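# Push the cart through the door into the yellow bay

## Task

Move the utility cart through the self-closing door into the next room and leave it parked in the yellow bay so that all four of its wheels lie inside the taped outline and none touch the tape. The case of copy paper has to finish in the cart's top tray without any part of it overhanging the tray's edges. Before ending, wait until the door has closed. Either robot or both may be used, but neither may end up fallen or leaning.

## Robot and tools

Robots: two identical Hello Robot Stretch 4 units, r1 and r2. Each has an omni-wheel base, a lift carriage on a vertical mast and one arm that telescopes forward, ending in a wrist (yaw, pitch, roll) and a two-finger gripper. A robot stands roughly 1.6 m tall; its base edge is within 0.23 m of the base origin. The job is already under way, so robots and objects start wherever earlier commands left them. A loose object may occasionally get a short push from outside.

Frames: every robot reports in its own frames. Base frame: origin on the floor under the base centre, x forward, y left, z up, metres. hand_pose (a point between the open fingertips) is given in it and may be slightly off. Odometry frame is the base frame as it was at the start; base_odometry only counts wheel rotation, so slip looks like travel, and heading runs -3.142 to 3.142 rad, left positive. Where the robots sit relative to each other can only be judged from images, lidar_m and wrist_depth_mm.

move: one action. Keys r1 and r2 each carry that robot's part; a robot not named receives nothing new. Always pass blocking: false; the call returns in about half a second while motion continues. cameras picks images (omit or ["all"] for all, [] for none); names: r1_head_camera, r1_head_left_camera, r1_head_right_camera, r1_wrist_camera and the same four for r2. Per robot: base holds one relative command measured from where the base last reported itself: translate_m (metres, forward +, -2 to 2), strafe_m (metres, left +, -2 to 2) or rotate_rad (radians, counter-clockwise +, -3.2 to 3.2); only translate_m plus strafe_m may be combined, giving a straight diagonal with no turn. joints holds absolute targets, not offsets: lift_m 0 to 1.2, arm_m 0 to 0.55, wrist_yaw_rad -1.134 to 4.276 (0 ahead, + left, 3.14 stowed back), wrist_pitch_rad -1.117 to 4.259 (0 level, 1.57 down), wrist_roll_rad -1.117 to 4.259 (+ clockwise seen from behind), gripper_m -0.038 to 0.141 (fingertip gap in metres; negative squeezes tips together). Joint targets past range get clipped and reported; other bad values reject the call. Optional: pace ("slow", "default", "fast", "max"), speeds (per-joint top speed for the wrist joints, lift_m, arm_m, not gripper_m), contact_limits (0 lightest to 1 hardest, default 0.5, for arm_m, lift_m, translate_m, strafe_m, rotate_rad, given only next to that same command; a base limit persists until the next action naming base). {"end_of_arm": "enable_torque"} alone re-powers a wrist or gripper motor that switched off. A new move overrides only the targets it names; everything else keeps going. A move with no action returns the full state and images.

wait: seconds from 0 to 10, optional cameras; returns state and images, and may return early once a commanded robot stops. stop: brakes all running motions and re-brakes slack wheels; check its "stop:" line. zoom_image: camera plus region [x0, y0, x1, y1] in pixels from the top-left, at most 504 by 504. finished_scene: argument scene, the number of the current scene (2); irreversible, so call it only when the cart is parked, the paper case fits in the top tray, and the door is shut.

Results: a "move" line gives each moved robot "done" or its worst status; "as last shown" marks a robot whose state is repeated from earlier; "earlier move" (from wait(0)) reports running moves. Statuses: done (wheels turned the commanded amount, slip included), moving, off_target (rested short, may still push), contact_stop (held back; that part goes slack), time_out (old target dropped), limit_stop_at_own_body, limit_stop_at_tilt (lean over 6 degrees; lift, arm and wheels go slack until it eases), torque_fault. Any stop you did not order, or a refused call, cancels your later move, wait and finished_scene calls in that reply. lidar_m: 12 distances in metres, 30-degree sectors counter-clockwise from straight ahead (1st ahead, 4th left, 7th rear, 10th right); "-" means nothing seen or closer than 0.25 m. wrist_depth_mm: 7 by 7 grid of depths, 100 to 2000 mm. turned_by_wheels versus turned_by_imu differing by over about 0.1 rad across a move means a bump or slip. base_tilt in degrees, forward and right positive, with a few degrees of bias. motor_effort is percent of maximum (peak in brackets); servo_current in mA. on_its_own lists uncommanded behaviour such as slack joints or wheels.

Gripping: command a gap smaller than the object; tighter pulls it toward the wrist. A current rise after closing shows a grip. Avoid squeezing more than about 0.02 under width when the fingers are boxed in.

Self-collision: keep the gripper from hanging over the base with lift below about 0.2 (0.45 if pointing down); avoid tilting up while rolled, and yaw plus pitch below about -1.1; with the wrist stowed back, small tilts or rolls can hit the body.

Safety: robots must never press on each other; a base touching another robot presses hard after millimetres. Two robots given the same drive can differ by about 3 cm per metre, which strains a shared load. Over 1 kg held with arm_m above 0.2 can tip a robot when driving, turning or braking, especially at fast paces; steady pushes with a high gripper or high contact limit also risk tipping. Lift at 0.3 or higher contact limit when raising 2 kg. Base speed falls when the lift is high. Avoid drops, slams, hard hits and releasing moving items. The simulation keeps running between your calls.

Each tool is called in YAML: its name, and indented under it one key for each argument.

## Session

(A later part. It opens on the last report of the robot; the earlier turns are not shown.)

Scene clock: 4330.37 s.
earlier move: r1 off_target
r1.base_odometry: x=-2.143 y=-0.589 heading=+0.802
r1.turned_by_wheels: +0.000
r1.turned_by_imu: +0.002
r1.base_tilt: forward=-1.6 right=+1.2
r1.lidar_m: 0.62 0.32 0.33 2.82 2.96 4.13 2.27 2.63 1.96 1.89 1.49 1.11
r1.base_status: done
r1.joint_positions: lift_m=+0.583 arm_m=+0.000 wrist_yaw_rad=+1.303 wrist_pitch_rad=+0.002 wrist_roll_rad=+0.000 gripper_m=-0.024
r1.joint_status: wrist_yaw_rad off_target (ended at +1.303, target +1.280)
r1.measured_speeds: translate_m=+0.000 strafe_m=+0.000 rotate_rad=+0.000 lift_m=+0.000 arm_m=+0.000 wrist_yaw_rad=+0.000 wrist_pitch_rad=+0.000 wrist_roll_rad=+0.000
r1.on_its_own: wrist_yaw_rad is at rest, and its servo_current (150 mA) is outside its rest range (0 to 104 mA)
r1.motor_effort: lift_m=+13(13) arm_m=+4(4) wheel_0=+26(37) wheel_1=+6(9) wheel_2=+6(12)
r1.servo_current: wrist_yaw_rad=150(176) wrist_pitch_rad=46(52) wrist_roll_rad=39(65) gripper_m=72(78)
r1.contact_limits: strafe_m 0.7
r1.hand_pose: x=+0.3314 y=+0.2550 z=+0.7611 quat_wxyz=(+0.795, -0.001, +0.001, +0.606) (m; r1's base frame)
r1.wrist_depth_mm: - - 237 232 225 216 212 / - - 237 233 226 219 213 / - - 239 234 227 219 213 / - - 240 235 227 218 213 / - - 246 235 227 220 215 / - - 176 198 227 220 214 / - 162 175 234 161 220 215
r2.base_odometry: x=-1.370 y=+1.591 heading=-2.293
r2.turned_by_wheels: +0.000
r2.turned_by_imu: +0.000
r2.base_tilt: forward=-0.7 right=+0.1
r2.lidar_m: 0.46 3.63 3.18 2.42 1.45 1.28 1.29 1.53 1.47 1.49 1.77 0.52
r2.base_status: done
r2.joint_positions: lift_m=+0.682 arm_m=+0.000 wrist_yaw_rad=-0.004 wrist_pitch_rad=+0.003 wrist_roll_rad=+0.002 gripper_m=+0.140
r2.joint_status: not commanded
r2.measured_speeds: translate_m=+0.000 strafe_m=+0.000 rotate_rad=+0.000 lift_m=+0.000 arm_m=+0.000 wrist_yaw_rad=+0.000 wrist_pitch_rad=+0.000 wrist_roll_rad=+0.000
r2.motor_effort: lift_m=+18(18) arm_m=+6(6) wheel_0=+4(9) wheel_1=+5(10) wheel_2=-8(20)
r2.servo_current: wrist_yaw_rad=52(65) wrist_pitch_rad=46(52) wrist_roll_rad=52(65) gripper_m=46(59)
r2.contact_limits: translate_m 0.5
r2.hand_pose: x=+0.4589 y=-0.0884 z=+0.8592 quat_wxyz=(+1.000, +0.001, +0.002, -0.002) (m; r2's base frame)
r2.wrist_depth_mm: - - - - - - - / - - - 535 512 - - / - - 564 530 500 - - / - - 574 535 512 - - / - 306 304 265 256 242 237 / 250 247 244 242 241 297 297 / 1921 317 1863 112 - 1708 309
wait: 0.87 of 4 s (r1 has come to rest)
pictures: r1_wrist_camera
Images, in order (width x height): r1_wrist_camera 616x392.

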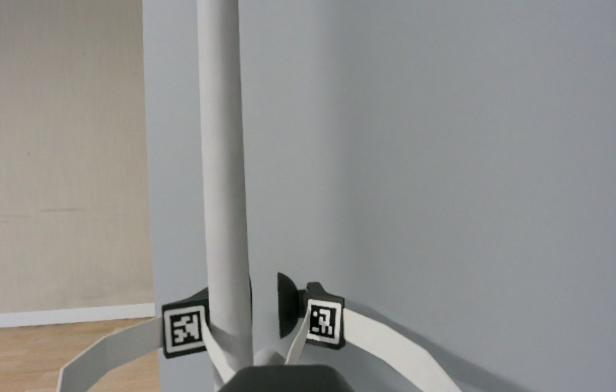

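move:
  blocking: false
  cameras: []
  r1: {"base": {"translate_m": -0.051, "strafe_m": -0.039}, "joints": {"wrist_yaw_rad": 1.28}, "pace": "slow", "contact_limits": {"strafe_m": 0.7}}
  r2: {"base": {"rotate_rad": 0.06}, "pace": "slow"}

wait:
  seconds: 2
  cameras: ["r2_wrist_camera"]

wait:
  seconds: 2
  cameras: ["r1_wrist_camera"]

Scene clock: 4353.17 s.
move: r1 moving; r2 moving
r1.base_odometry: x=-2.144 y=-0.603 heading=+0.805
r1.turned_by_wheels: +0.003
r1.turned_by_imu: +0.003
r1.base_tilt: forward=-1.6 right=+1.3
r1.lidar_m: 0.61 0.33 0.36 2.84 2.97 4.20 2.21 2.59 1.94 1.88 1.48 1.11
r1.base_status: translate_m moving; strafe_m moving
r1.joint_positions: lift_m=+0.583 arm_m=+0.000 wrist_yaw_rad=+1.303 wrist_pitch_rad=+0.002 wrist_roll_rad=+0.000 gripper_m=-0.024
r1.joint_status: wrist_yaw_rad off_target (ended at +1.303, target +1.280)
r1.measured_speeds: translate_m=-0.042 strafe_m=-0.032 rotate_rad=-0.004 lift_m=+0.000 arm_m=+0.000 wrist_yaw_rad=+0.000 wrist_pitch_rad=+0.000 wrist_roll_rad=+0.000
r1.motor_effort: lift_m=+13(13) arm_m=+4(4) wheel_0=+28(29) wheel_1=+1(5) wheel_2=+11(11)
r1.servo_current: wrist_yaw_rad=137(163) wrist_pitch_rad=46(52) wrist_roll_rad=52(72) gripper_m=65(72)
r1.contact_limits: strafe_m 0.7
r1.hand_pose: x=+0.3314 y=+0.2550 z=+0.7611 quat_wxyz=(+0.795, -0.001, +0.001, +0.607) (m; r1's base frame)
r1.wrist_depth_mm: - - 247 236 229 222 216 / - - 248 238 230 223 218 / - - 247 238 230 224 217 / - - 249 239 231 224 218 / - - 249 239 232 224 219 / - - 177 195 231 225 220 / - 150 250 237 161 224 220
r2.base_odometry: x=-1.370 y=+1.591 heading=-2.235
r2.turned_by_wheels: +0.058
r2.turned_by_imu: +0.057
r2.base_tilt: forward=-0.7 right=+0.1
r2.lidar_m: 0.45 3.54 3.18 2.21 1.42 1.27 1.29 1.64 1.48 1.51 1.84 0.50
r2.base_status: rotate_rad moving
r2.joint_positions: lift_m=+0.682 arm_m=+0.000 wrist_yaw_rad=-0.009 wrist_pitch_rad=+0.003 wrist_roll_rad=+0.002 gripper_m=+0.140
r2.joint_status: not commanded
r2.measured_speeds: translate_m=+0.000 strafe_m=+0.000 rotate_rad=+0.007 lift_m=+0.000 arm_m=+0.000 wrist_yaw_rad=-0.003 wrist_pitch_rad=+0.000 wrist_roll_rad=+0.000
r2.motor_effort: lift_m=+18(18) arm_m=+5(6) wheel_0=-4(9) wheel_1=-4(6) wheel_2=-12(13)
r2.servo_current: wrist_yaw_rad=59(72) wrist_pitch_rad=39(46) wrist_roll_rad=52(59) gripper_m=46(52)
r2.hand_pose: x=+0.4584 y=-0.0899 z=+0.8592 quat_wxyz=(+1.000, +0.001, +0.002, -0.004) (m; r2's base frame)
r2.wrist_depth_mm: - - - - - - - / - - - 539 500 - - / - - - 539 500 - - / - - - 549 500 - - / - 273 246 263 254 235 235 / 260 251 245 301 236 290 287 / 1921 334 1756 112 - 1756 1808
pictures: none
No camera images: "cameras" was empty.

Scene clock: 4353.47 s.
earlier move: r1 moving; r2 done
r1.base_odometry: x=-2.147 y=-0.624 heading=+0.804
r1.turned_by_wheels: +0.000
r1.turned_by_imu: +0.000
r1.base_tilt: forward=-1.6 right=+1.2
r1.lidar_m: 0.63 0.35 0.37 2.84 2.99 4.14 2.24 2.60 1.92 1.86 1.52 1.14
r1.base_status: translate_m moving; strafe_m moving
r1.joint_positions: lift_m=+0.583 arm_m=+0.000 wrist_yaw_rad=+1.303 wrist_pitch_rad=+0.002 wrist_roll_rad=+0.000 gripper_m=-0.024
r1.joint_status: wrist_yaw_rad off_target (ended at +1.303, target +1.280)
r1.measured_speeds: translate_m=-0.066 strafe_m=-0.050 rotate_rad=-0.003 lift_m=+0.000 arm_m=+0.000 wrist_yaw_rad=+0.000 wrist_pitch_rad=+0.000 wrist_roll_rad=+0.000
r1.motor_effort: lift_m=+13(13) arm_m=+4(4) wheel_0=+25(29) wheel_1=-2(5) wheel_2=+11(12)
r1.servo_current: wrist_yaw_rad=137(169) wrist_pitch_rad=46(52) wrist_roll_rad=46(72) gripper_m=72(72)
r1.contact_limits: strafe_m 0.7
r1.hand_pose: x=+0.3314 y=+0.2550 z=+0.7611 quat_wxyz=(+0.795, -0.001, +0.001, +0.607) (m; r1's base frame)
r1.wrist_depth_mm: - - 250 241 235 229 224 / - - 250 241 236 229 224 / - - 251 241 236 230 225 / - - 251 243 236 230 225 / - - 252 242 237 231 227 / - - 181 183 237 231 227 / - 158 253 180 156 231 227
r2.base_odometry: x=-1.370 y=+1.591 heading=-2.235
r2.turned_by_wheels: +0.000
r2.turned_by_imu: +0.000
r2.base_tilt: forward=-0.7 right=+0.1
r2.lidar_m: 0.43 3.54 3.18 2.21 1.41 1.29 1.27 1.62 1.46 1.49 1.86 0.50
r2.base_status: done
r2.joint_positions: lift_m=+0.682 arm_m=+0.000 wrist_yaw_rad=-0.009 wrist_pitch_rad=+0.003 wrist_roll_rad=+0.002 gripper_m=+0.140
r2.joint_status: not commanded
r2.measured_speeds: translate_m=+0.000 strafe_m=+0.000 rotate_rad=+0.000 lift_m=+0.000 arm_m=+0.000 wrist_yaw_rad=+0.000 wrist_pitch_rad=+0.000 wrist_roll_rad=+0.000
r2.motor_effort: lift_m=+18(18) arm_m=+5(6) wheel_0=-6(9) wheel_1=-5(6) wheel_2=-13(13)
r2.servo_current: wrist_yaw_rad=52(72) wrist_pitch_rad=39(46) wrist_roll_rad=46(59) gripper_m=52(52)
r2.hand_pose: x=+0.4584 y=-0.0899 z=+0.8592 quat_wxyz=(+1.000, +0.001, +0.002, -0.004) (m; r2's base frame)
r2.wrist_depth_mm: - - - - - - - / - - - 544 500 - - / - - - 544 504 - - / - - - 544 508 - - / - 276 266 263 254 241 235 / - 255 247 303 238 231 287 / 1983 334 1708 112 - 1756 1756
wait: 0.30 of 2 s (r2 has come to rest)
pictures: r2_wrist_camera
Images, in order (width x height): r2_wrist_camera 616x392.

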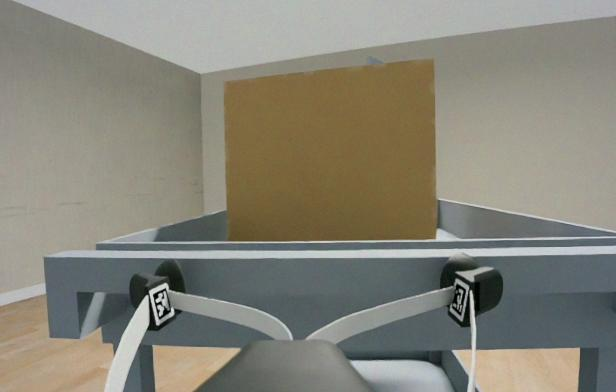

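Scene clock: 4354.50 s.
earlier move: r1 done
r1.base_odometry: x=-2.150 y=-0.653 heading=+0.803
r1.turned_by_wheels: -0.002
r1.turned_by_imu: -0.002
r1.base_tilt: forward=-1.6 right=+1.2
r1.lidar_m: 0.63 0.33 0.36 2.85 2.98 4.21 2.18 2.56 1.91 1.84 1.57 1.14
r1.base_status: done
r1.joint_positions: lift_m=+0.583 arm_m=+0.000 wrist_yaw_rad=+1.292 wrist_pitch_rad=+0.002 wrist_roll_rad=+0.000 gripper_m=-0.024
r1.joint_status: wrist_yaw_rad off_target (ended at +1.303, target +1.280)
r1.measured_speeds: translate_m=+0.000 strafe_m=+0.000 rotate_rad=+0.000 lift_m=+0.000 arm_m=+0.000 wrist_yaw_rad=+0.000 wrist_pitch_rad=+0.000 wrist_roll_rad=+0.000
r1.motor_effort: lift_m=+13(13) arm_m=+2(4) wheel_0=+9(29) wheel_1=-3(5) wheel_2=+8(12)
r1.servo_current: wrist_yaw_rad=78(169) wrist_pitch_rad=33(52) wrist_roll_rad=59(72) gripper_m=65(78)
r1.contact_limits: strafe_m 0.7
r1.hand_pose: x=+0.3342 y=+0.2533 z=+0.7611 quat_wxyz=(+0.798, -0.001, +0.001, +0.602) (m; r1's base frame)
r1.wrist_depth_mm: - - 247 243 241 237 236 / - - 247 243 242 239 236 / - - 248 244 242 239 237 / - - 249 244 243 239 238 / - - 250 245 243 240 238 / - - 208 181 242 242 239 / - 1756 250 179 244 240 240
r2.base_odometry: x=-1.370 y=+1.591 heading=-2.235
r2.turned_by_wheels: +0.000
r2.turned_by_imu: +0.000
r2.base_tilt: forward=-0.7 right=+0.1
r2.lidar_m: 0.45 3.52 3.14 2.26 1.42 1.28 1.28 1.61 1.47 1.49 1.86 0.52
r2.base_status: done
r2.joint_positions: lift_m=+0.682 arm_m=+0.000 wrist_yaw_rad=-0.009 wrist_pitch_rad=+0.003 wrist_roll_rad=+0.002 gripper_m=+0.140
r2.joint_status: not commanded
r2.measured_speeds: translate_m=+0.000 strafe_m=+0.000 rotate_rad=+0.000 lift_m=+0.000 arm_m=+0.000 wrist_yaw_rad=+0.000 wrist_pitch_rad=+0.000 wrist_roll_rad=+0.000
r2.motor_effort: lift_m=+18(18) arm_m=+6(6) wheel_0=-5(9) wheel_1=-5(6) wheel_2=-13(13)
r2.servo_current: wrist_yaw_rad=52(72) wrist_pitch_rad=46(46) wrist_roll_rad=52(59) gripper_m=59(59)
r2.hand_pose: x=+0.4584 y=-0.0899 z=+0.8592 quat_wxyz=(+1.000, +0.001, +0.002, -0.004) (m; r2's base frame)
r2.wrist_depth_mm: - - - - - - - / - - - 544 500 - - / - - - 544 504 - - / - - - 549 508 - - / - 274 267 262 254 240 235 / - 256 248 303 239 231 290 / - 334 1708 112 - 1756 1808
wait: 1.03 of 2 s (r1 has come to rest)
pictures: r1_wrist_camera
Images, in order (width x height): r1_wrist_camera 616x392.

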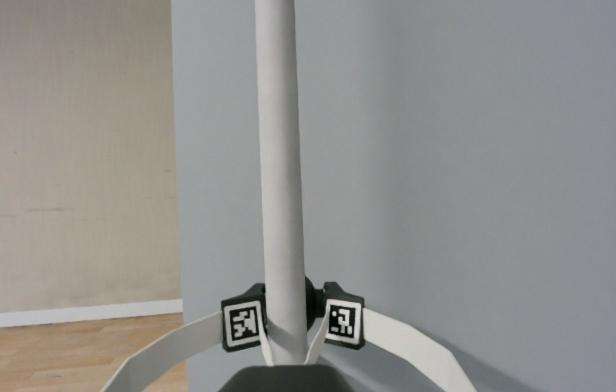

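move:
  blocking: false
  cameras: []
  r1: {"base": {"translate_m": -0.026, "strafe_m": -0.127}, "joints": {"wrist_yaw_rad": 1.40}, "pace": "slow", "speeds": {"wrist_yaw_rad": 0.07}, "contact_limits": {"strafe_m": 0.7}}
  r2: {"base": {"translate_m": -0.035, "strafe_m": -0.035}, "pace": "slow"}

wait:
  seconds: 1.2
  cameras: []

move:
  blocking: false
  cameras: []
  r2: {"base": {"rotate_rad": 0.12}, "pace": "slow"}

wait:
  seconds: 2
  cameras: ["r1_wrist_camera", "r2_wrist_camera"]

Scene clock: 4393.03 s.
move: r1 moving; r2 moving
r1.base_odometry: x=-2.143 y=-0.664 heading=+0.804
r1.turned_by_wheels: +0.001
r1.turned_by_imu: +0.001
r1.base_tilt: forward=-1.6 right=+1.2
r1.lidar_m: 0.64 0.35 0.37 2.87 3.02 4.23 2.17 2.56 1.91 1.82 1.55 1.16
r1.base_status: translate_m moving; strafe_m moving
r1.joint_positions: lift_m=+0.583 arm_m=+0.000 wrist_yaw_rad=+1.309 wrist_pitch_rad=+0.002 wrist_roll_rad=+0.000 gripper_m=-0.024
r1.joint_status: wrist_yaw_rad moving
r1.measured_speeds: translate_m=-0.010 strafe_m=-0.050 rotate_rad=+0.003 lift_m=+0.000 arm_m=+0.000 wrist_yaw_rad=+0.061 wrist_pitch_rad=+0.000 wrist_roll_rad=+0.000
r1.motor_effort: lift_m=+13(13) arm_m=-3(4) wheel_0=+14(14) wheel_1=-11(11) wheel_2=+11(11)
r1.servo_current: wrist_yaw_rad=59(78) wrist_pitch_rad=33(52) wrist_roll_rad=20(65) gripper_m=72(72)
r1.contact_limits: strafe_m 0.7
r1.hand_pose: x=+0.3300 y=+0.2559 z=+0.7611 quat_wxyz=(+0.793, -0.001, +0.001, +0.609) (m; r1's base frame)
r1.wrist_depth_mm: - - 247 179 241 238 236 / - - 248 243 242 238 237 / - - 248 243 242 239 237 / - - 249 245 243 240 237 / - - 249 184 242 240 238 / - - 248 182 243 240 239 / - 1756 251 181 245 240 240
r2.base_odometry: x=-1.371 y=+1.604 heading=-2.235
r2.turned_by_wheels: +0.001
r2.turned_by_imu: +0.001
r2.base_tilt: forward=-0.7 right=+0.0
r2.lidar_m: 0.45 3.57 3.20 2.21 1.40 1.28 1.30 1.62 1.46 1.46 1.86 0.53
r2.base_status: translate_m moving; strafe_m moving
r2.joint_positions: lift_m=+0.682 arm_m=+0.000 wrist_yaw_rad=-0.005 wrist_pitch_rad=+0.003 wrist_roll_rad=+0.002 gripper_m=+0.140
r2.joint_status: not commanded
r2.measured_speeds: translate_m=-0.035 strafe_m=-0.036 rotate_rad=+0.004 lift_m=+0.000 arm_m=+0.000 wrist_yaw_rad=+0.048 wrist_pitch_rad=+0.000 wrist_roll_rad=+0.000
r2.motor_effort: lift_m=+18(18) arm_m=+6(6) wheel_0=+6(10) wheel_1=-10(10) wheel_2=+8(11)
r2.servo_current: wrist_yaw_rad=46(72) wrist_pitch_rad=39(46) wrist_roll_rad=46(52) gripper_m=52(59)
r2.hand_pose: x=+0.4588 y=-0.0888 z=+0.8592 quat_wxyz=(+1.000, +0.001, +0.002, -0.002) (m; r2's base frame)
r2.wrist_depth_mm: - - - - - - - / - - - 559 508 - - / - - - 549 508 - - / - - - 554 512 - - / - 277 267 265 256 242 236 / - 263 256 249 246 294 291 / 1983 336 1756 112 - 1708 1756
pictures: none
No camera images: "cameras" was empty.

Scene clock: 4394.20 s.
earlier move: r1 moving; r2 done
r1.base_odometry: x=-2.086 y=-0.745 heading=+0.803
r1.turned_by_wheels: -0.001
r1.turned_by_imu: -0.001
r1.base_tilt: forward=-1.5 right=+1.2
r1.lidar_m: 0.78 0.36 0.36 2.96 3.14 4.39 2.15 2.41 1.82 1.74 1.59 1.13
r1.base_status: translate_m moving; strafe_m moving
r1.joint_positions: lift_m=+0.583 arm_m=+0.000 wrist_yaw_rad=+1.376 wrist_pitch_rad=+0.002 wrist_roll_rad=+0.000 gripper_m=-0.024
r1.joint_status: wrist_yaw_rad moving
r1.measured_speeds: translate_m=-0.012 strafe_m=-0.062 rotate_rad=+0.005 lift_m=+0.000 arm_m=+0.000 wrist_yaw_rad=+0.045 wrist_pitch_rad=+0.000 wrist_roll_rad=+0.000
r1.motor_effort: lift_m=+13(13) arm_m=-4(4) wheel_0=+5(15) wheel_1=-8(14) wheel_2=+9(11)
r1.servo_current: wrist_yaw_rad=91(111) wrist_pitch_rad=46(52) wrist_roll_rad=46(65) gripper_m=65(72)
r1.contact_limits: strafe_m 0.7
r1.hand_pose: x=+0.3125 y=+0.2660 z=+0.7611 quat_wxyz=(+0.773, -0.001, +0.001, +0.635) (m; r1's base frame)
r1.wrist_depth_mm: - - 242 243 247 250 252 / - - 243 244 248 250 253 / - - 243 178 249 251 254 / - - 244 245 249 252 254 / - - 244 246 249 253 255 / - - 244 183 248 252 255 / - 1921 245 178 250 - 255
r2.base_odometry: x=-1.376 y=+1.640 heading=-2.235
r2.turned_by_wheels: +0.000
r2.turned_by_imu: +0.000
r2.base_tilt: forward=-0.7 right=+0.1
r2.lidar_m: 0.48 3.59 3.22 2.19 1.40 1.26 1.29 1.58 1.42 1.45 1.81 0.53
r2.base_status: done
r2.joint_positions: lift_m=+0.682 arm_m=+0.000 wrist_yaw_rad=-0.003 wrist_pitch_rad=+0.003 wrist_roll_rad=+0.002 gripper_m=+0.140
r2.joint_status: not commanded
r2.measured_speeds: translate_m=+0.000 strafe_m=+0.000 rotate_rad=+0.000 lift_m=+0.000 arm_m=+0.000 wrist_yaw_rad=+0.000 wrist_pitch_rad=+0.000 wrist_roll_rad=+0.000
r2.motor_effort: lift_m=+18(18) arm_m=+6(6) wheel_0=+5(10) wheel_1=-5(10) wheel_2=+6(11)
r2.servo_current: wrist_yaw_rad=52(72) wrist_pitch_rad=39(46) wrist_roll_rad=39(59) gripper_m=52(59)
r2.hand_pose: x=+0.4589 y=-0.0883 z=+0.8592 quat_wxyz=(+1.000, +0.001, +0.002, -0.001) (m; r2's base frame)
r2.wrist_depth_mm: - - - - - - - / - - - 574 530 - - / - - 627 569 535 - - / - - 627 580 530 - - / - 290 282 274 270 260 255 / - 317 342 332 325 317 314 / 1983 1756 1983 112 - 1921 325
wait: 1.17 of 1.2 s (r2 has come to rest)
pictures: none
No camera images: "cameras" was empty.

Scene clock: 4394.70 s.
earlier move: r1 moving
move: r2 moving
r1.base_odometry: x=-2.077 y=-0.759 heading=+0.803
r1.turned_by_wheels: +0.000
r1.turned_by_imu: +0.000
r1.base_tilt: forward=-1.6 right=+1.3
r1.lidar_m: 0.80 0.36 0.35 2.97 3.14 4.38 2.15 2.40 1.75 1.72 1.57 1.16
r1.base_status: translate_m moving; strafe_m moving
r1.joint_positions: lift_m=+0.583 arm_m=+0.000 wrist_yaw_rad=+1.391 wrist_pitch_rad=+0.002 wrist_roll_rad=+0.000 gripper_m=-0.024
r1.joint_status: all done
r1.measured_speeds: translate_m=-0.001 strafe_m=-0.008 rotate_rad=+0.002 lift_m=+0.000 arm_m=+0.000 wrist_yaw_rad=+0.000 wrist_pitch_rad=+0.000 wrist_roll_rad=+0.000
r1.motor_effort: lift_m=+13(13) arm_m=-3(4) wheel_0=+4(9) wheel_1=-6(10) wheel_2=+7(11)
r1.servo_current: wrist_yaw_rad=59(91) wrist_pitch_rad=46(46) wrist_roll_rad=52(65) gripper_m=65(72)
r1.contact_limits: strafe_m 0.7
r1.hand_pose: x=+0.3086 y=+0.2680 z=+0.7611 quat_wxyz=(+0.768, -0.001, +0.001, +0.641) (m; r1's base frame)
r1.wrist_depth_mm: - - 242 243 247 250 253 / - - 242 243 248 251 253 / - - 243 181 248 251 253 / - - 243 244 249 251 254 / - - 244 183 249 251 253 / - - 244 183 249 253 255 / 1921 1808 244 178 250 254 256
r2.base_odometry: x=-1.376 y=+1.640 heading=-2.134
r2.turned_by_wheels: +0.101
r2.turned_by_imu: +0.098
r2.base_tilt: forward=-0.7 right=+0.1
r2.lidar_m: 0.47 3.44 3.23 1.94 1.37 1.26 1.31 1.53 1.43 1.48 1.95 0.50
r2.base_status: rotate_rad moving
r2.joint_positions: lift_m=+0.682 arm_m=+0.000 wrist_yaw_rad=-0.003 wrist_pitch_rad=+0.003 wrist_roll_rad=+0.002 gripper_m=+0.140
r2.joint_status: not commanded
r2.measured_speeds: translate_m=-0.001 strafe_m=-0.001 rotate_rad=+0.206 lift_m=+0.000 arm_m=+0.000 wrist_yaw_rad=+0.005 wrist_pitch_rad=+0.000 wrist_roll_rad=+0.000
r2.motor_effort: lift_m=+18(18) arm_m=+6(6) wheel_0=-5(9) wheel_1=-5(8) wheel_2=-5(9)
r2.servo_current: wrist_yaw_rad=46(52) wrist_pitch_rad=46(46) wrist_roll_rad=46(59) gripper_m=52(59)
r2.hand_pose: x=+0.4589 y=-0.0882 z=+0.8592 quat_wxyz=(+1.000, +0.001, +0.002, -0.001) (m; r2's base frame)
r2.wrist_depth_mm: - - - - - - - / - - - 597 535 - - / - - - 585 535 - - / - - - 585 530 508 - / - - 285 272 260 247 238 / - 303 345 332 314 297 293 / 1983 1863 382 112 - - 1756
pictures: none
No camera images: "cameras" was empty.

Scene clock: 4395.07 s.
earlier move: r1 done; r2 moving
r1.base_odometry: x=-2.077 y=-0.759 heading=+0.803
r1.turned_by_wheels: +0.000
r1.turned_by_imu: +0.000
r1.base_tilt: forward=-1.6 right=+1.2
r1.lidar_m: 0.80 0.34 0.36 2.97 3.14 4.42 2.17 2.41 1.82 1.70 1.55 1.16
r1.base_status: done
r1.joint_positions: lift_m=+0.583 arm_m=+0.000 wrist_yaw_rad=+1.391 wrist_pitch_rad=+0.002 wrist_roll_rad=+0.000 gripper_m=-0.024
r1.joint_status: all done
r1.measured_speeds: translate_m=+0.000 strafe_m=+0.000 rotate_rad=+0.000 lift_m=+0.000 arm_m=+0.000 wrist_yaw_rad=+0.000 wrist_pitch_rad=+0.000 wrist_roll_rad=+0.000
r1.motor_effort: lift_m=+13(13) arm_m=-3(4) wheel_0=+6(9) wheel_1=-8(10) wheel_2=+9(11)
r1.servo_current: wrist_yaw_rad=59(91) wrist_pitch_rad=46(46) wrist_roll_rad=39(65) gripper_m=65(72)
r1.contact_limits: strafe_m 0.7
r1.hand_pose: x=+0.3086 y=+0.2680 z=+0.7611 quat_wxyz=(+0.768, -0.001, +0.001, +0.641) (m; r1's base frame)
r1.wrist_depth_mm: - - 242 242 247 250 252 / - - 242 243 247 250 252 / - - 243 183 247 251 253 / - - 243 244 248 251 253 / - - 243 183 249 252 254 / - - 243 185 249 253 253 / 1983 1808 244 178 249 254 255
r2.base_odometry: x=-1.376 y=+1.640 heading=-2.116
r2.turned_by_wheels: +0.018
r2.turned_by_imu: +0.018
r2.base_tilt: forward=-0.7 right=+0.0
r2.lidar_m: 0.47 3.44 3.25 1.89 1.34 1.24 1.32 1.51 1.43 1.47 1.99 0.51
r2.base_status: rotate_rad moving
r2.joint_positions: lift_m=+0.682 arm_m=+0.000 wrist_yaw_rad=-0.003 wrist_pitch_rad=+0.003 wrist_roll_rad=+0.002 gripper_m=+0.140
r2.joint_status: not commanded
r2.measured_speeds: translate_m=+0.000 strafe_m=+0.000 rotate_rad=+0.000 lift_m=+0.000 arm_m=+0.000 wrist_yaw_rad=+0.000 wrist_pitch_rad=+0.000 wrist_roll_rad=+0.000
r2.motor_effort: lift_m=+18(18) arm_m=+6(6) wheel_0=-2(9) wheel_1=-4(8) wheel_2=-7(9)
r2.servo_current: wrist_yaw_rad=46(59) wrist_pitch_rad=46(46) wrist_roll_rad=46(59) gripper_m=52(59)
r2.hand_pose: x=+0.4589 y=-0.0882 z=+0.8592 quat_wxyz=(+1.000, +0.001, +0.002, -0.001) (m; r2's base frame)
r2.wrist_depth_mm: - - - - - - - / - - - - 539 504 - / - - - 603 535 504 - / - - - 597 539 492 - / - - 290 273 260 247 236 / - - 345 332 310 293 287 / - 1863 370 112 - - 1756
wait: 0.37 of 2 s (r1 has come to rest)
pictures: r1_wrist_camera, r2_wrist_camera
Images, in order (width x height): r1_wrist_camera 616x392, r2_wrist_camera 616x392.

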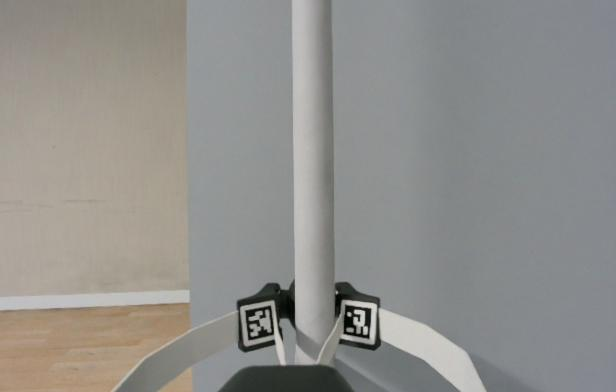

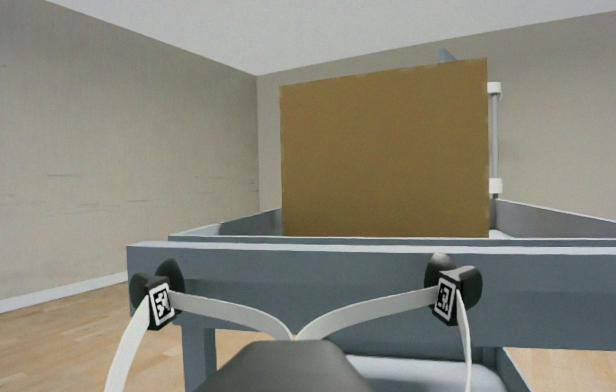

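move:
  blocking: false
  cameras: []
  r1: {"base": {"translate_m": 0.07, "strafe_m": -0.20}, "joints": {"wrist_yaw_rad": 1.64}, "pace": "slow", "speeds": {"wrist_yaw_rad": 0.11}, "contact_limits": {"strafe_m": 0.7}}
  r2: {"base": {"translate_m": 0.25}, "pace": "slow"}

wait:
  seconds: 4
  cameras: ["r1_wrist_camera", "r2_wrist_camera"]

wait:
  seconds: 3
  cameras: ["r2_wrist_camera"]

Scene clock: 4424.87 s.
earlier move: r2 done
move: r1 moving; r2 moving
r1.base_odometry: x=-2.065 y=-0.765 heading=+0.803
r1.turned_by_wheels: +0.000
r1.turned_by_imu: +0.000
r1.base_tilt: forward=-1.6 right=+1.3
r1.lidar_m: 0.81 0.34 0.37 2.99 3.16 4.40 2.15 2.34 1.78 1.69 1.57 1.14
r1.base_status: translate_m moving; strafe_m moving
r1.joint_positions: lift_m=+0.583 arm_m=+0.000 wrist_yaw_rad=+1.428 wrist_pitch_rad=+0.002 wrist_roll_rad=+0.000 gripper_m=-0.024
r1.joint_status: wrist_yaw_rad moving
r1.measured_speeds: translate_m=+0.016 strafe_m=-0.047 rotate_rad=+0.002 lift_m=+0.000 arm_m=+0.000 wrist_yaw_rad=+0.099 wrist_pitch_rad=+0.000 wrist_roll_rad=+0.000
r1.motor_effort: lift_m=+13(13) arm_m=-3(4) wheel_0=+9(11) wheel_1=-10(14) wheel_2=+3(9)
r1.servo_current: wrist_yaw_rad=124(137) wrist_pitch_rad=39(52) wrist_roll_rad=46(65) gripper_m=72(78)
r1.contact_limits: strafe_m 0.7
r1.hand_pose: x=+0.2984 y=+0.2731 z=+0.7611 quat_wxyz=(+0.756, -0.001, +0.001, +0.655) (m; r1's base frame)
r1.wrist_depth_mm: - - 243 243 245 246 248 / - - 243 244 246 247 249 / - - 243 244 247 248 249 / - - 244 245 247 247 249 / - - 245 245 247 249 251 / - - 244 183 247 250 250 / 1921 1863 179 180 248 250 251
r2.base_odometry: x=-1.382 y=+1.630 heading=-2.116
r2.turned_by_wheels: +0.000
r2.turned_by_imu: +0.000
r2.base_tilt: forward=-0.7 right=+0.1
r2.lidar_m: 0.48 3.41 3.24 1.92 1.34 1.27 1.29 1.52 1.41 1.47 2.03 0.48
r2.base_status: translate_m moving
r2.joint_positions: lift_m=+0.682 arm_m=+0.000 wrist_yaw_rad=-0.003 wrist_pitch_rad=+0.003 wrist_roll_rad=+0.002 gripper_m=+0.140
r2.joint_status: not commanded
r2.measured_speeds: translate_m=+0.046 strafe_m=+0.001 rotate_rad=-0.006 lift_m=+0.000 arm_m=+0.000 wrist_yaw_rad=+0.000 wrist_pitch_rad=+0.000 wrist_roll_rad=+0.000
r2.motor_effort: lift_m=+18(18) arm_m=+6(6) wheel_0=+6(6) wheel_1=+8(8) wheel_2=-11(11)
r2.servo_current: wrist_yaw_rad=46(59) wrist_pitch_rad=39(46) wrist_roll_rad=52(59) gripper_m=52(52)
r2.hand_pose: x=+0.4589 y=-0.0882 z=+0.8592 quat_wxyz=(+1.000, +0.001, +0.002, -0.001) (m; r2's base frame)
r2.wrist_depth_mm: - - - - - - - / - - - 591 525 488 - / - - - 580 521 492 - / - - - 591 530 488 - / - - 278 264 255 242 236 / - 296 334 265 303 235 279 / 1983 1921 362 112 - - 1708
pictures: none
No camera images: "cameras" was empty.

Scene clock: 4427.73 s.
earlier move: r1 done; r2 moving
r1.base_odometry: x=-1.884 y=-0.848 heading=+0.804
r1.turned_by_wheels: +0.000
r1.turned_by_imu: +0.001
r1.base_tilt: forward=-1.6 right=+1.2
r1.lidar_m: 1.03 0.35 0.31 3.19 3.32 4.68 1.98 2.13 1.59 1.52 1.46 1.09
r1.base_status: done
r1.joint_positions: lift_m=+0.583 arm_m=+0.000 wrist_yaw_rad=+1.637 wrist_pitch_rad=+0.002 wrist_roll_rad=+0.000 gripper_m=-0.024
r1.joint_status: all done
r1.measured_speeds: translate_m=+0.000 strafe_m=+0.000 rotate_rad=+0.000 lift_m=+0.000 arm_m=+0.000 wrist_yaw_rad=+0.000 wrist_pitch_rad=+0.000 wrist_roll_rad=+0.000
r1.motor_effort: lift_m=+13(13) arm_m=-3(4) wheel_0=+7(12) wheel_1=-4(14) wheel_2=+1(9)
r1.servo_current: wrist_yaw_rad=39(163) wrist_pitch_rad=39(52) wrist_roll_rad=46(72) gripper_m=65(78)
r1.contact_limits: strafe_m 0.7
r1.hand_pose: x=+0.2389 y=+0.2936 z=+0.7611 quat_wxyz=(+0.683, -0.001, +0.001, +0.730) (m; r1's base frame)
r1.wrist_depth_mm: - - 246 178 242 240 239 / - - 247 244 243 241 240 / - - 246 179 244 241 240 / - - 247 245 244 242 241 / - - 248 179 244 242 241 / - - 249 179 244 242 242 / 1983 1708 249 180 245 242 241
r2.base_odometry: x=-1.505 y=+1.428 heading=-2.116
r2.turned_by_wheels: +0.000
r2.turned_by_imu: -0.001
r2.base_tilt: forward=-0.7 right=+0.1
r2.lidar_m: 0.47 3.29 3.11 2.23 1.56 1.47 1.56 1.64 1.55 1.59 0.60 0.51
r2.base_status: translate_m moving
r2.joint_positions: lift_m=+0.682 arm_m=+0.000 wrist_yaw_rad=-0.010 wrist_pitch_rad=+0.003 wrist_roll_rad=+0.002 gripper_m=+0.140
r2.joint_status: not commanded
r2.measured_speeds: translate_m=+0.014 strafe_m=+0.000 rotate_rad=+0.000 lift_m=+0.000 arm_m=+0.000 wrist_yaw_rad=+0.000 wrist_pitch_rad=+0.000 wrist_roll_rad=+0.000
r2.motor_effort: lift_m=+18(18) arm_m=+6(6) wheel_0=+2(11) wheel_1=+5(8) wheel_2=-8(18)
r2.servo_current: wrist_yaw_rad=78(85) wrist_pitch_rad=46(46) wrist_roll_rad=46(59) gripper_m=46(59)
r2.hand_pose: x=+0.4583 y=-0.0904 z=+0.8592 quat_wxyz=(+1.000, +0.001, +0.002, -0.005) (m; r2's base frame)
r2.wrist_depth_mm: - - - - - - - / - - - - 539 488 - / - - - - 535 496 - / - - - 750 539 488 - / - - 271 263 256 247 236 / - - 258 310 245 289 286 / - 1863 - 112 - - 1808
wait: 2.87 of 4 s (r1 has come to rest)
pictures: r1_wrist_camera, r2_wrist_camera
Images, in order (width x height): r1_wrist_camera 616x392, r2_wrist_camera 616x392.

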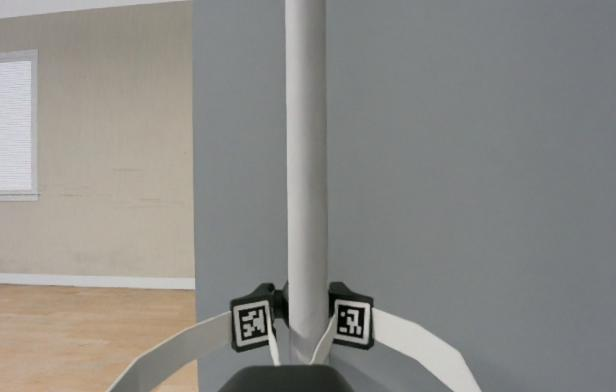

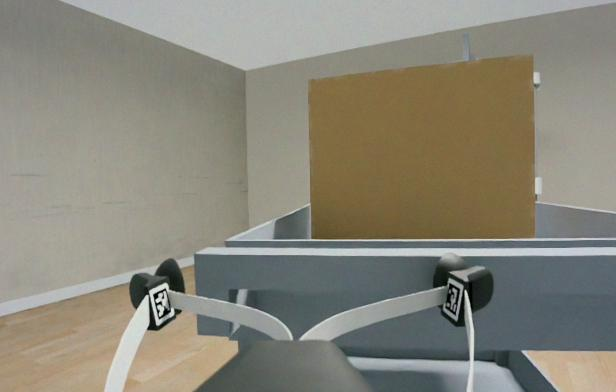

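Scene clock: 4428.13 s.
earlier move: r2 done
r1.base_odometry: x=-1.884 y=-0.848 heading=+0.804
r1.turned_by_wheels: +0.000
r1.turned_by_imu: +0.000
r1.base_tilt: forward=-1.6 right=+1.3
r1.lidar_m: 1.04 0.33 0.33 3.17 3.36 4.73 2.00 2.12 1.58 1.52 1.45 1.08
r1.base_status: done
r1.joint_positions: lift_m=+0.583 arm_m=+0.000 wrist_yaw_rad=+1.637 wrist_pitch_rad=+0.002 wrist_roll_rad=+0.000 gripper_m=-0.024
r1.joint_status: all done
r1.measured_speeds: translate_m=+0.000 strafe_m=+0.000 rotate_rad=+0.000 lift_m=+0.000 arm_m=+0.000 wrist_yaw_rad=+0.000 wrist_pitch_rad=+0.000 wrist_roll_rad=+0.000
r1.motor_effort: lift_m=+13(13) arm_m=-4(4) wheel_0=+7(12) wheel_1=-4(14) wheel_2=+1(9)
r1.servo_current: wrist_yaw_rad=39(163) wrist_pitch_rad=46(52) wrist_roll_rad=46(72) gripper_m=65(78)
r1.contact_limits: strafe_m 0.7
r1.hand_pose: x=+0.2389 y=+0.2936 z=+0.7611 quat_wxyz=(+0.683, -0.001, +0.001, +0.730) (m; r1's base frame)
r1.wrist_depth_mm: - - 246 179 243 241 239 / - - 247 245 243 241 239 / - - 247 179 243 242 240 / - - 248 245 244 243 240 / - - 248 179 245 243 242 / - - 249 179 244 243 242 / 1921 1708 248 180 245 243 242
r2.base_odometry: x=-1.505 y=+1.427 heading=-2.116
r2.turned_by_wheels: +0.000
r2.turned_by_imu: +0.000
r2.base_tilt: forward=-0.7 right=+0.1
r2.lidar_m: 0.47 3.28 3.09 2.22 1.57 1.49 1.56 1.64 1.54 1.62 0.62 0.53
r2.base_status: done
r2.joint_positions: lift_m=+0.682 arm_m=+0.000 wrist_yaw_rad=-0.010 wrist_pitch_rad=+0.003 wrist_roll_rad=+0.002 gripper_m=+0.140
r2.joint_status: not commanded
r2.measured_speeds: translate_m=+0.000 strafe_m=+0.000 rotate_rad=+0.000 lift_m=+0.000 arm_m=+0.000 wrist_yaw_rad=+0.000 wrist_pitch_rad=+0.000 wrist_roll_rad=+0.000
r2.motor_effort: lift_m=+18(18) arm_m=+5(6) wheel_0=+4(11) wheel_1=+4(8) wheel_2=-9(18)
r2.servo_current: wrist_yaw_rad=65(85) wrist_pitch_rad=39(46) wrist_roll_rad=46(59) gripper_m=46(59)
r2.hand_pose: x=+0.4583 y=-0.0904 z=+0.8592 quat_wxyz=(+1.000, +0.001, +0.002, -0.005) (m; r2's base frame)
r2.wrist_depth_mm: - - - - - - - / - - - - 535 488 - / - - - - 535 488 - / - - - 768 535 492 - / - - 270 262 255 246 236 / - - 258 307 245 289 285 / - 1921 - 112 - - 1708
wait: 0.40 of 3 s (r2 has come to rest)
pictures: r2_wrist_camera
Images, in order (width x height): r2_wrist_camera 616x392.

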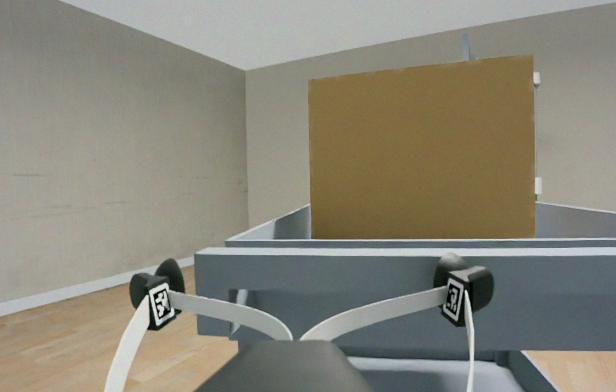

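move:
  blocking: false
  cameras: ["r2_head_camera","r2_wrist_camera","r2_head_right_camera","r1_wrist_camera"]

Scene clock: 4451.90 s.
r1.base_odometry: x=-1.884 y=-0.848 heading=+0.804
r1.turned_by_wheels: +0.000
r1.turned_by_imu: +0.000
r1.base_tilt: forward=-1.6 right=+1.2
r1.lidar_m: 1.05 0.37 0.34 3.18 3.37 4.71 1.97 2.13 1.59 1.51 1.47 1.07
r1.base_status: done
r1.joint_positions: lift_m=+0.583 arm_m=+0.000 wrist_yaw_rad=+1.637 wrist_pitch_rad=+0.002 wrist_roll_rad=+0.000 gripper_m=-0.024
r1.joint_status: all done
r1.measured_speeds: translate_m=+0.000 strafe_m=+0.000 rotate_rad=+0.000 lift_m=+0.000 arm_m=+0.000 wrist_yaw_rad=+0.000 wrist_pitch_rad=+0.000 wrist_roll_rad=+0.000
r1.motor_effort: lift_m=+13(13) arm_m=-4(4) wheel_0=+7(12) wheel_1=-4(14) wheel_2=+1(9)
r1.servo_current: wrist_yaw_rad=46(163) wrist_pitch_rad=46(52) wrist_roll_rad=72(72) gripper_m=72(78)
r1.contact_limits: strafe_m 0.7
r1.hand_pose: x=+0.2389 y=+0.2936 z=+0.7611 quat_wxyz=(+0.683, -0.001, +0.001, +0.730) (m; r1's base frame)
r1.wrist_depth_mm: - - 246 178 243 240 238 / - - 247 244 243 241 239 / - - 248 178 243 241 240 / - - 248 245 244 242 240 / - - 248 179 245 242 241 / - - 249 179 245 243 241 / 1921 1708 248 180 245 243 241
r2.base_odometry: x=-1.505 y=+1.427 heading=-2.116
r2.turned_by_wheels: +0.000
r2.turned_by_imu: +0.000
r2.base_tilt: forward=-0.7 right=+0.1
r2.lidar_m: 0.44 3.31 3.10 2.22 1.58 1.48 1.54 1.66 1.54 1.59 0.60 0.52
r2.base_status: done
r2.joint_positions: lift_m=+0.682 arm_m=+0.000 wrist_yaw_rad=-0.010 wrist_pitch_rad=+0.003 wrist_roll_rad=+0.002 gripper_m=+0.140
r2.joint_status: not commanded
r2.measured_speeds: translate_m=+0.000 strafe_m=+0.000 rotate_rad=+0.000 lift_m=+0.000 arm_m=+0.000 wrist_yaw_rad=+0.000 wrist_pitch_rad=+0.000 wrist_roll_rad=+0.000
r2.motor_effort: lift_m=+18(18) arm_m=+5(6) wheel_0=+5(11) wheel_1=+3(8) wheel_2=-9(18)
r2.servo_current: wrist_yaw_rad=72(85) wrist_pitch_rad=39(46) wrist_roll_rad=46(59) gripper_m=46(59)
r2.hand_pose: x=+0.4583 y=-0.0904 z=+0.8592 quat_wxyz=(+1.000, +0.001, +0.002, -0.005) (m; r2's base frame)
r2.wrist_depth_mm: - - - - - - - / - - - - 539 488 - / - - - - 535 492 - / - - - 768 535 496 - / - - 271 262 255 246 237 / - - 257 309 246 289 286 / - 1863 1983 112 - - 1808
pictures: r1_wrist_camera, r2_head_camera, r2_head_right_camera, r2_wrist_camera
Images, in order (width x height): r1_wrist_camera 616x392, r2_head_camera 420x560, r2_head_right_camera 420x672, r2_wrist_camera 616x392.

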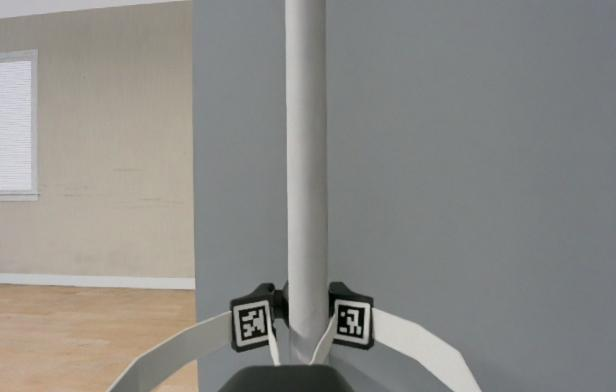

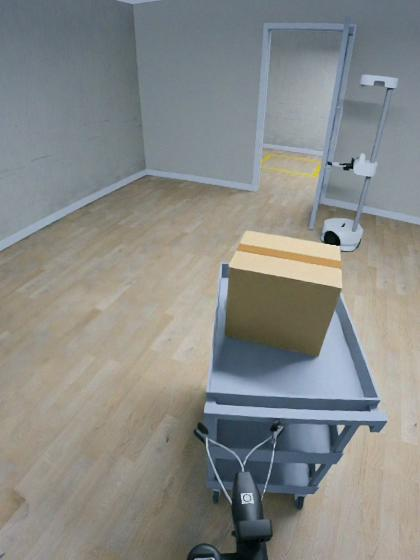

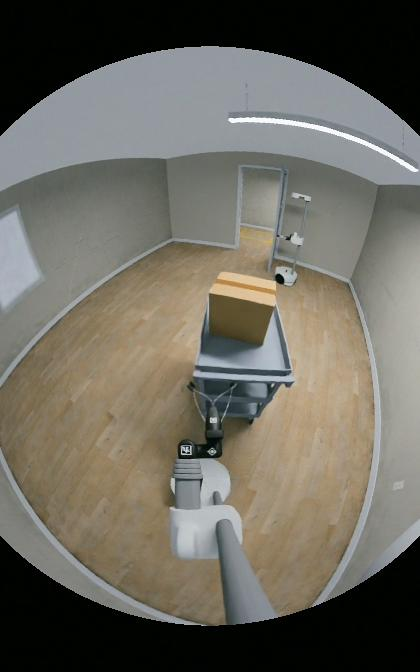

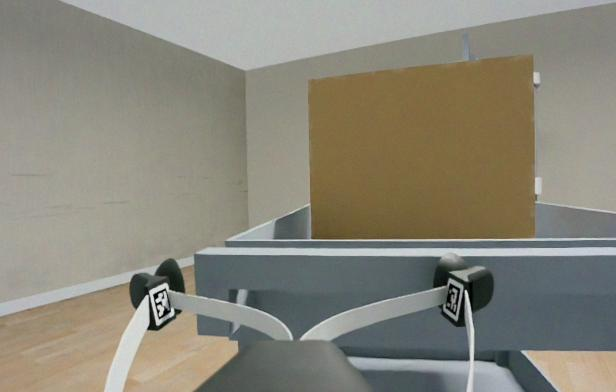

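move:
  blocking: false
  r2: {"base": {"translate_m": -0.035}, "pace": "slow"}
  cameras: []

wait:
  seconds: 1.5
  cameras: []

move:
  blocking: false
  r2: {"base": {"strafe_m": -0.09}, "pace": "slow"}
  cameras: []

wait:
  seconds: 2.5
  cameras: ["r2_wrist_camera", "r2_head_camera"]

Scene clock: 4463.80 s.
move: r2 moving
r1.base_odometry: x=-1.884 y=-0.848 heading=+0.804
r1.turned_by_wheels: +0.000
r1.turned_by_imu: +0.000
r1.base_tilt: forward=-1.6 right=+1.3
r1.lidar_m: 1.03 0.36 0.34 3.19 3.33 4.71 1.97 2.12 1.59 1.53 1.48 1.07
r1.base_status: not commanded
r1.joint_positions: lift_m=+0.583 arm_m=+0.000 wrist_yaw_rad=+1.637 wrist_pitch_rad=+0.002 wrist_roll_rad=+0.000 gripper_m=-0.024
r1.joint_status: not commanded
r1.measured_speeds: translate_m=+0.000 strafe_m=+0.000 rotate_rad=+0.000 lift_m=+0.000 arm_m=+0.000 wrist_yaw_rad=+0.000 wrist_pitch_rad=+0.000 wrist_roll_rad=+0.000
r1.motor_effort: lift_m=+13(13) arm_m=-3(4) wheel_0=+7(8) wheel_1=-4(4) wheel_2=+1(1)
r1.servo_current: wrist_yaw_rad=46(78) wrist_pitch_rad=46(46) wrist_roll_rad=39(65) gripper_m=72(72)
r1.contact_limits: strafe_m 0.7
r1.hand_pose: x=+0.2389 y=+0.2936 z=+0.7611 quat_wxyz=(+0.683, -0.001, +0.001, +0.730) (m; r1's base frame)
r1.wrist_depth_mm: - - 246 178 242 241 239 / - - 247 244 242 240 240 / - - 247 179 243 241 240 / - - 248 245 244 241 240 / - - 248 179 244 243 241 / - - 248 179 244 242 242 / 1921 1708 249 180 246 243 242
r2.base_odometry: x=-1.499 y=+1.437 heading=-2.116
r2.turned_by_wheels: +0.000
r2.turned_by_imu: +0.000
r2.base_tilt: forward=-0.7 right=+0.1
r2.lidar_m: 0.48 3.30 3.12 2.21 1.55 1.46 1.54 1.64 1.54 1.61 0.59 0.50
r2.base_status: translate_m moving
r2.joint_positions: lift_m=+0.682 arm_m=+0.000 wrist_yaw_rad=-0.003 wrist_pitch_rad=+0.003 wrist_roll_rad=+0.002 gripper_m=+0.140
r2.joint_status: not commanded
r2.measured_speeds: translate_m=-0.048 strafe_m=+0.000 rotate_rad=-0.001 lift_m=+0.000 arm_m=+0.000 wrist_yaw_rad=+0.000 wrist_pitch_rad=+0.000 wrist_roll_rad=+0.000
r2.motor_effort: lift_m=+18(18) arm_m=+6(6) wheel_0=-6(9) wheel_1=-5(6) wheel_2=+9(9)
r2.servo_current: wrist_yaw_rad=52(78) wrist_pitch_rad=39(46) wrist_roll_rad=52(59) gripper_m=52(59)
r2.hand_pose: x=+0.4589 y=-0.0883 z=+0.8592 quat_wxyz=(+1.000, +0.001, +0.002, -0.001) (m; r2's base frame)
r2.wrist_depth_mm: - - - - - - - / - - - - 549 492 - / - - - - 539 496 - / - - - - 554 496 - / - - 329 265 255 247 236 / - - 267 264 306 294 290 / 1983 1863 - 112 - - 1708
pictures: none
No camera images: "cameras" was empty.

Scene clock: 4464.77 s.
earlier move: r2 done
r1.base_odometry: x=-1.884 y=-0.848 heading=+0.804
r1.turned_by_wheels: +0.000
r1.turned_by_imu: +0.000
r1.base_tilt: forward=-1.6 right=+1.3
r1.lidar_m: 1.04 0.37 0.33 3.19 3.34 4.72 1.98 2.13 1.59 1.52 1.46 1.08
r1.base_status: not commanded
r1.joint_positions: lift_m=+0.583 arm_m=+0.000 wrist_yaw_rad=+1.637 wrist_pitch_rad=+0.002 wrist_roll_rad=+0.000 gripper_m=-0.024
r1.joint_status: not commanded
r1.measured_speeds: translate_m=+0.000 strafe_m=+0.000 rotate_rad=+0.000 lift_m=+0.000 arm_m=+0.000 wrist_yaw_rad=+0.000 wrist_pitch_rad=+0.000 wrist_roll_rad=+0.000
r1.motor_effort: lift_m=+13(13) arm_m=-3(4) wheel_0=+7(8) wheel_1=-4(4) wheel_2=+1(1)
r1.servo_current: wrist_yaw_rad=52(78) wrist_pitch_rad=46(52) wrist_roll_rad=39(65) gripper_m=72(72)
r1.contact_limits: strafe_m 0.7
r1.hand_pose: x=+0.2389 y=+0.2936 z=+0.7611 quat_wxyz=(+0.683, -0.001, +0.001, +0.730) (m; r1's base frame)
r1.wrist_depth_mm: - - 246 178 242 240 239 / - - 247 243 242 241 239 / - - 247 178 244 241 240 / - - 247 245 245 241 241 / - - 248 179 244 243 241 / - - 249 180 244 243 242 / 1921 1708 248 180 245 243 242
r2.base_odometry: x=-1.487 y=+1.457 heading=-2.116
r2.turned_by_wheels: +0.000
r2.turned_by_imu: +0.000
r2.base_tilt: forward=-0.7 right=+0.1
r2.lidar_m: 0.44 3.32 3.12 2.17 1.51 1.44 1.52 1.62 1.54 1.58 2.14 0.52
r2.base_status: done
r2.joint_positions: lift_m=+0.682 arm_m=+0.000 wrist_yaw_rad=-0.003 wrist_pitch_rad=+0.003 wrist_roll_rad=+0.002 gripper_m=+0.140
r2.joint_status: not commanded
r2.measured_speeds: translate_m=+0.000 strafe_m=+0.000 rotate_rad=+0.000 lift_m=+0.000 arm_m=+0.000 wrist_yaw_rad=+0.000 wrist_pitch_rad=+0.000 wrist_roll_rad=+0.000
r2.motor_effort: lift_m=+18(18) arm_m=+6(6) wheel_0=-4(9) wheel_1=-4(7) wheel_2=+7(11)
r2.servo_current: wrist_yaw_rad=59(78) wrist_pitch_rad=46(46) wrist_roll_rad=46(59) gripper_m=59(59)
r2.hand_pose: x=+0.4589 y=-0.0883 z=+0.8592 quat_wxyz=(+1.000, +0.001, +0.002, -0.001) (m; r2's base frame)
r2.wrist_depth_mm: - - - - - - - / - - - - 580 521 - / - - - - 564 521 - / - - - 732 569 521 - / - - - 289 279 266 256 / - - 294 343 336 319 312 / 1983 1863 - 112 - - 1921
wait: 0.97 of 1.5 s (r2 has come to rest)
pictures: none
No camera images: "cameras" was empty.

Scene clock: 4465.27 s.
move: r2 moving
r1.base_odometry: x=-1.884 y=-0.848 heading=+0.804
r1.turned_by_wheels: +0.000
r1.turned_by_imu: +0.000
r1.base_tilt: forward=-1.6 right=+1.2
r1.lidar_m: 1.03 0.36 0.30 3.18 3.33 4.70 2.00 2.10 1.55 1.51 1.48 1.09
r1.base_status: not commanded
r1.joint_positions: lift_m=+0.583 arm_m=+0.000 wrist_yaw_rad=+1.637 wrist_pitch_rad=+0.002 wrist_roll_rad=+0.000 gripper_m=-0.024
r1.joint_status: not commanded
r1.measured_speeds: translate_m=+0.000 strafe_m=+0.000 rotate_rad=+0.000 lift_m=+0.000 arm_m=+0.000 wrist_yaw_rad=+0.000 wrist_pitch_rad=+0.000 wrist_roll_rad=+0.000
r1.motor_effort: lift_m=+13(13) arm_m=-3(4) wheel_0=+7(8) wheel_1=-4(4) wheel_2=+1(1)
r1.servo_current: wrist_yaw_rad=46(72) wrist_pitch_rad=46(46) wrist_roll_rad=39(65) gripper_m=72(72)
r1.contact_limits: strafe_m 0.7
r1.hand_pose: x=+0.2389 y=+0.2936 z=+0.7611 quat_wxyz=(+0.683, -0.001, +0.001, +0.730) (m; r1's base frame)
r1.wrist_depth_mm: - - 246 178 243 241 238 / - - 247 244 243 240 240 / - - 247 178 243 241 240 / - - 248 245 244 241 240 / - - 248 179 245 243 241 / - - 249 179 244 243 241 / 1921 1708 249 180 246 243 242
r2.base_odometry: x=-1.500 y=+1.464 heading=-2.116
r2.turned_by_wheels: +0.000
r2.turned_by_imu: +0.000
r2.base_tilt: forward=-0.7 right=+0.1
r2.lidar_m: 0.50 3.32 3.14 2.21 1.52 1.46 1.51 1.60 1.51 1.57 2.06 0.54
r2.base_status: strafe_m moving
r2.joint_positions: lift_m=+0.682 arm_m=+0.000 wrist_yaw_rad=-0.003 wrist_pitch_rad=+0.003 wrist_roll_rad=+0.002 gripper_m=+0.140
r2.joint_status: not commanded
r2.measured_speeds: translate_m=+0.000 strafe_m=-0.058 rotate_rad=+0.002 lift_m=+0.000 arm_m=+0.000 wrist_yaw_rad=+0.000 wrist_pitch_rad=+0.000 wrist_roll_rad=+0.000
r2.motor_effort: lift_m=+18(18) arm_m=+5(6) wheel_0=+9(11) wheel_1=-8(9) wheel_2=+0(6)
r2.servo_current: wrist_yaw_rad=52(59) wrist_pitch_rad=33(46) wrist_roll_rad=52(52) gripper_m=46(59)
r2.hand_pose: x=+0.4589 y=-0.0883 z=+0.8592 quat_wxyz=(+1.000, +0.001, +0.002, -0.001) (m; r2's base frame)
r2.wrist_depth_mm: - - - - - - - / - - - - 574 517 - / - - - - 554 517 - / - - - 778 564 521 - / - - 353 287 277 264 256 / - - 297 345 332 317 312 / - 1921 - 112 - - 1863
pictures: none
No camera images: "cameras" was empty.

Scene clock: 4466.80 s.
earlier move: r2 done
r1.base_odometry: x=-1.884 y=-0.848 heading=+0.804
r1.turned_by_wheels: +0.000
r1.turned_by_imu: +0.000
r1.base_tilt: forward=-1.6 right=+1.2
r1.lidar_m: 1.04 0.33 0.32 3.16 3.30 4.69 1.95 2.14 1.55 1.52 1.47 1.09
r1.base_status: not commanded
r1.joint_positions: lift_m=+0.583 arm_m=+0.000 wrist_yaw_rad=+1.637 wrist_pitch_rad=+0.002 wrist_roll_rad=+0.000 gripper_m=-0.024
r1.joint_status: not commanded
r1.measured_speeds: translate_m=+0.000 strafe_m=+0.000 rotate_rad=+0.000 lift_m=+0.000 arm_m=+0.000 wrist_yaw_rad=+0.000 wrist_pitch_rad=+0.000 wrist_roll_rad=+0.000
r1.motor_effort: lift_m=+13(13) arm_m=-3(4) wheel_0=+8(8) wheel_1=-4(4) wheel_2=+1(1)
r1.servo_current: wrist_yaw_rad=59(72) wrist_pitch_rad=33(46) wrist_roll_rad=59(65) gripper_m=65(72)
r1.contact_limits: strafe_m 0.7
r1.hand_pose: x=+0.2389 y=+0.2936 z=+0.7611 quat_wxyz=(+0.683, -0.001, +0.001, +0.730) (m; r1's base frame)
r1.wrist_depth_mm: - - 247 179 242 241 238 / - - 247 244 242 241 240 / - - 247 179 243 241 240 / - - 248 245 244 242 240 / - - 249 179 244 242 240 / - - 249 179 244 243 241 / 1983 1708 250 180 245 242 241
r2.base_odometry: x=-1.564 y=+1.503 heading=-2.116
r2.turned_by_wheels: +0.000
r2.turned_by_imu: +0.000
r2.base_tilt: forward=-0.7 right=+0.0
r2.lidar_m: 0.48 3.42 3.21 2.27 1.59 1.48 1.56 1.53 1.44 1.51 2.01 0.51
r2.base_status: done
r2.joint_positions: lift_m=+0.682 arm_m=+0.000 wrist_yaw_rad=-0.003 wrist_pitch_rad=+0.003 wrist_roll_rad=+0.002 gripper_m=+0.140
r2.joint_status: not commanded
r2.measured_speeds: translate_m=+0.000 strafe_m=+0.000 rotate_rad=+0.000 lift_m=+0.000 arm_m=+0.000 wrist_yaw_rad=+0.000 wrist_pitch_rad=+0.000 wrist_roll_rad=+0.000
r2.motor_effort: lift_m=+18(18) arm_m=+6(6) wheel_0=+3(11) wheel_1=-3(10) wheel_2=+0(6)
r2.servo_current: wrist_yaw_rad=46(59) wrist_pitch_rad=39(46) wrist_roll_rad=46(59) gripper_m=52(59)
r2.hand_pose: x=+0.4589 y=-0.0883 z=+0.8592 quat_wxyz=(+1.000, +0.001, +0.002, -0.001) (m; r2's base frame)
r2.wrist_depth_mm: - - - - - - - / - - - 603 535 - - / - - - 585 539 - - / - - - 591 539 - - / - - 289 277 267 254 247 / - 301 345 334 322 307 300 / 1983 1863 382 112 - - 1708
wait: 1.53 of 2.5 s (r2 has come to rest)
pictures: r2_head_camera, r2_wrist_camera
Images, in order (width x height): r2_head_camera 420x560, r2_wrist_camera 616x392.

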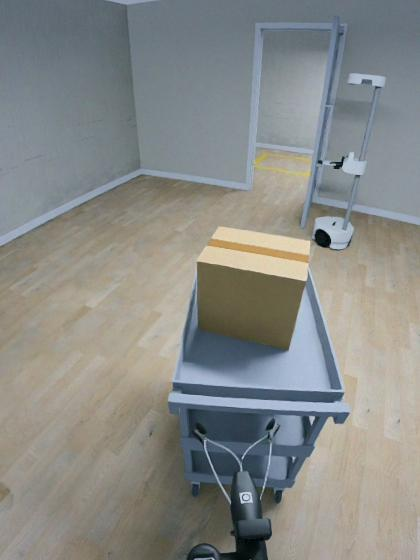

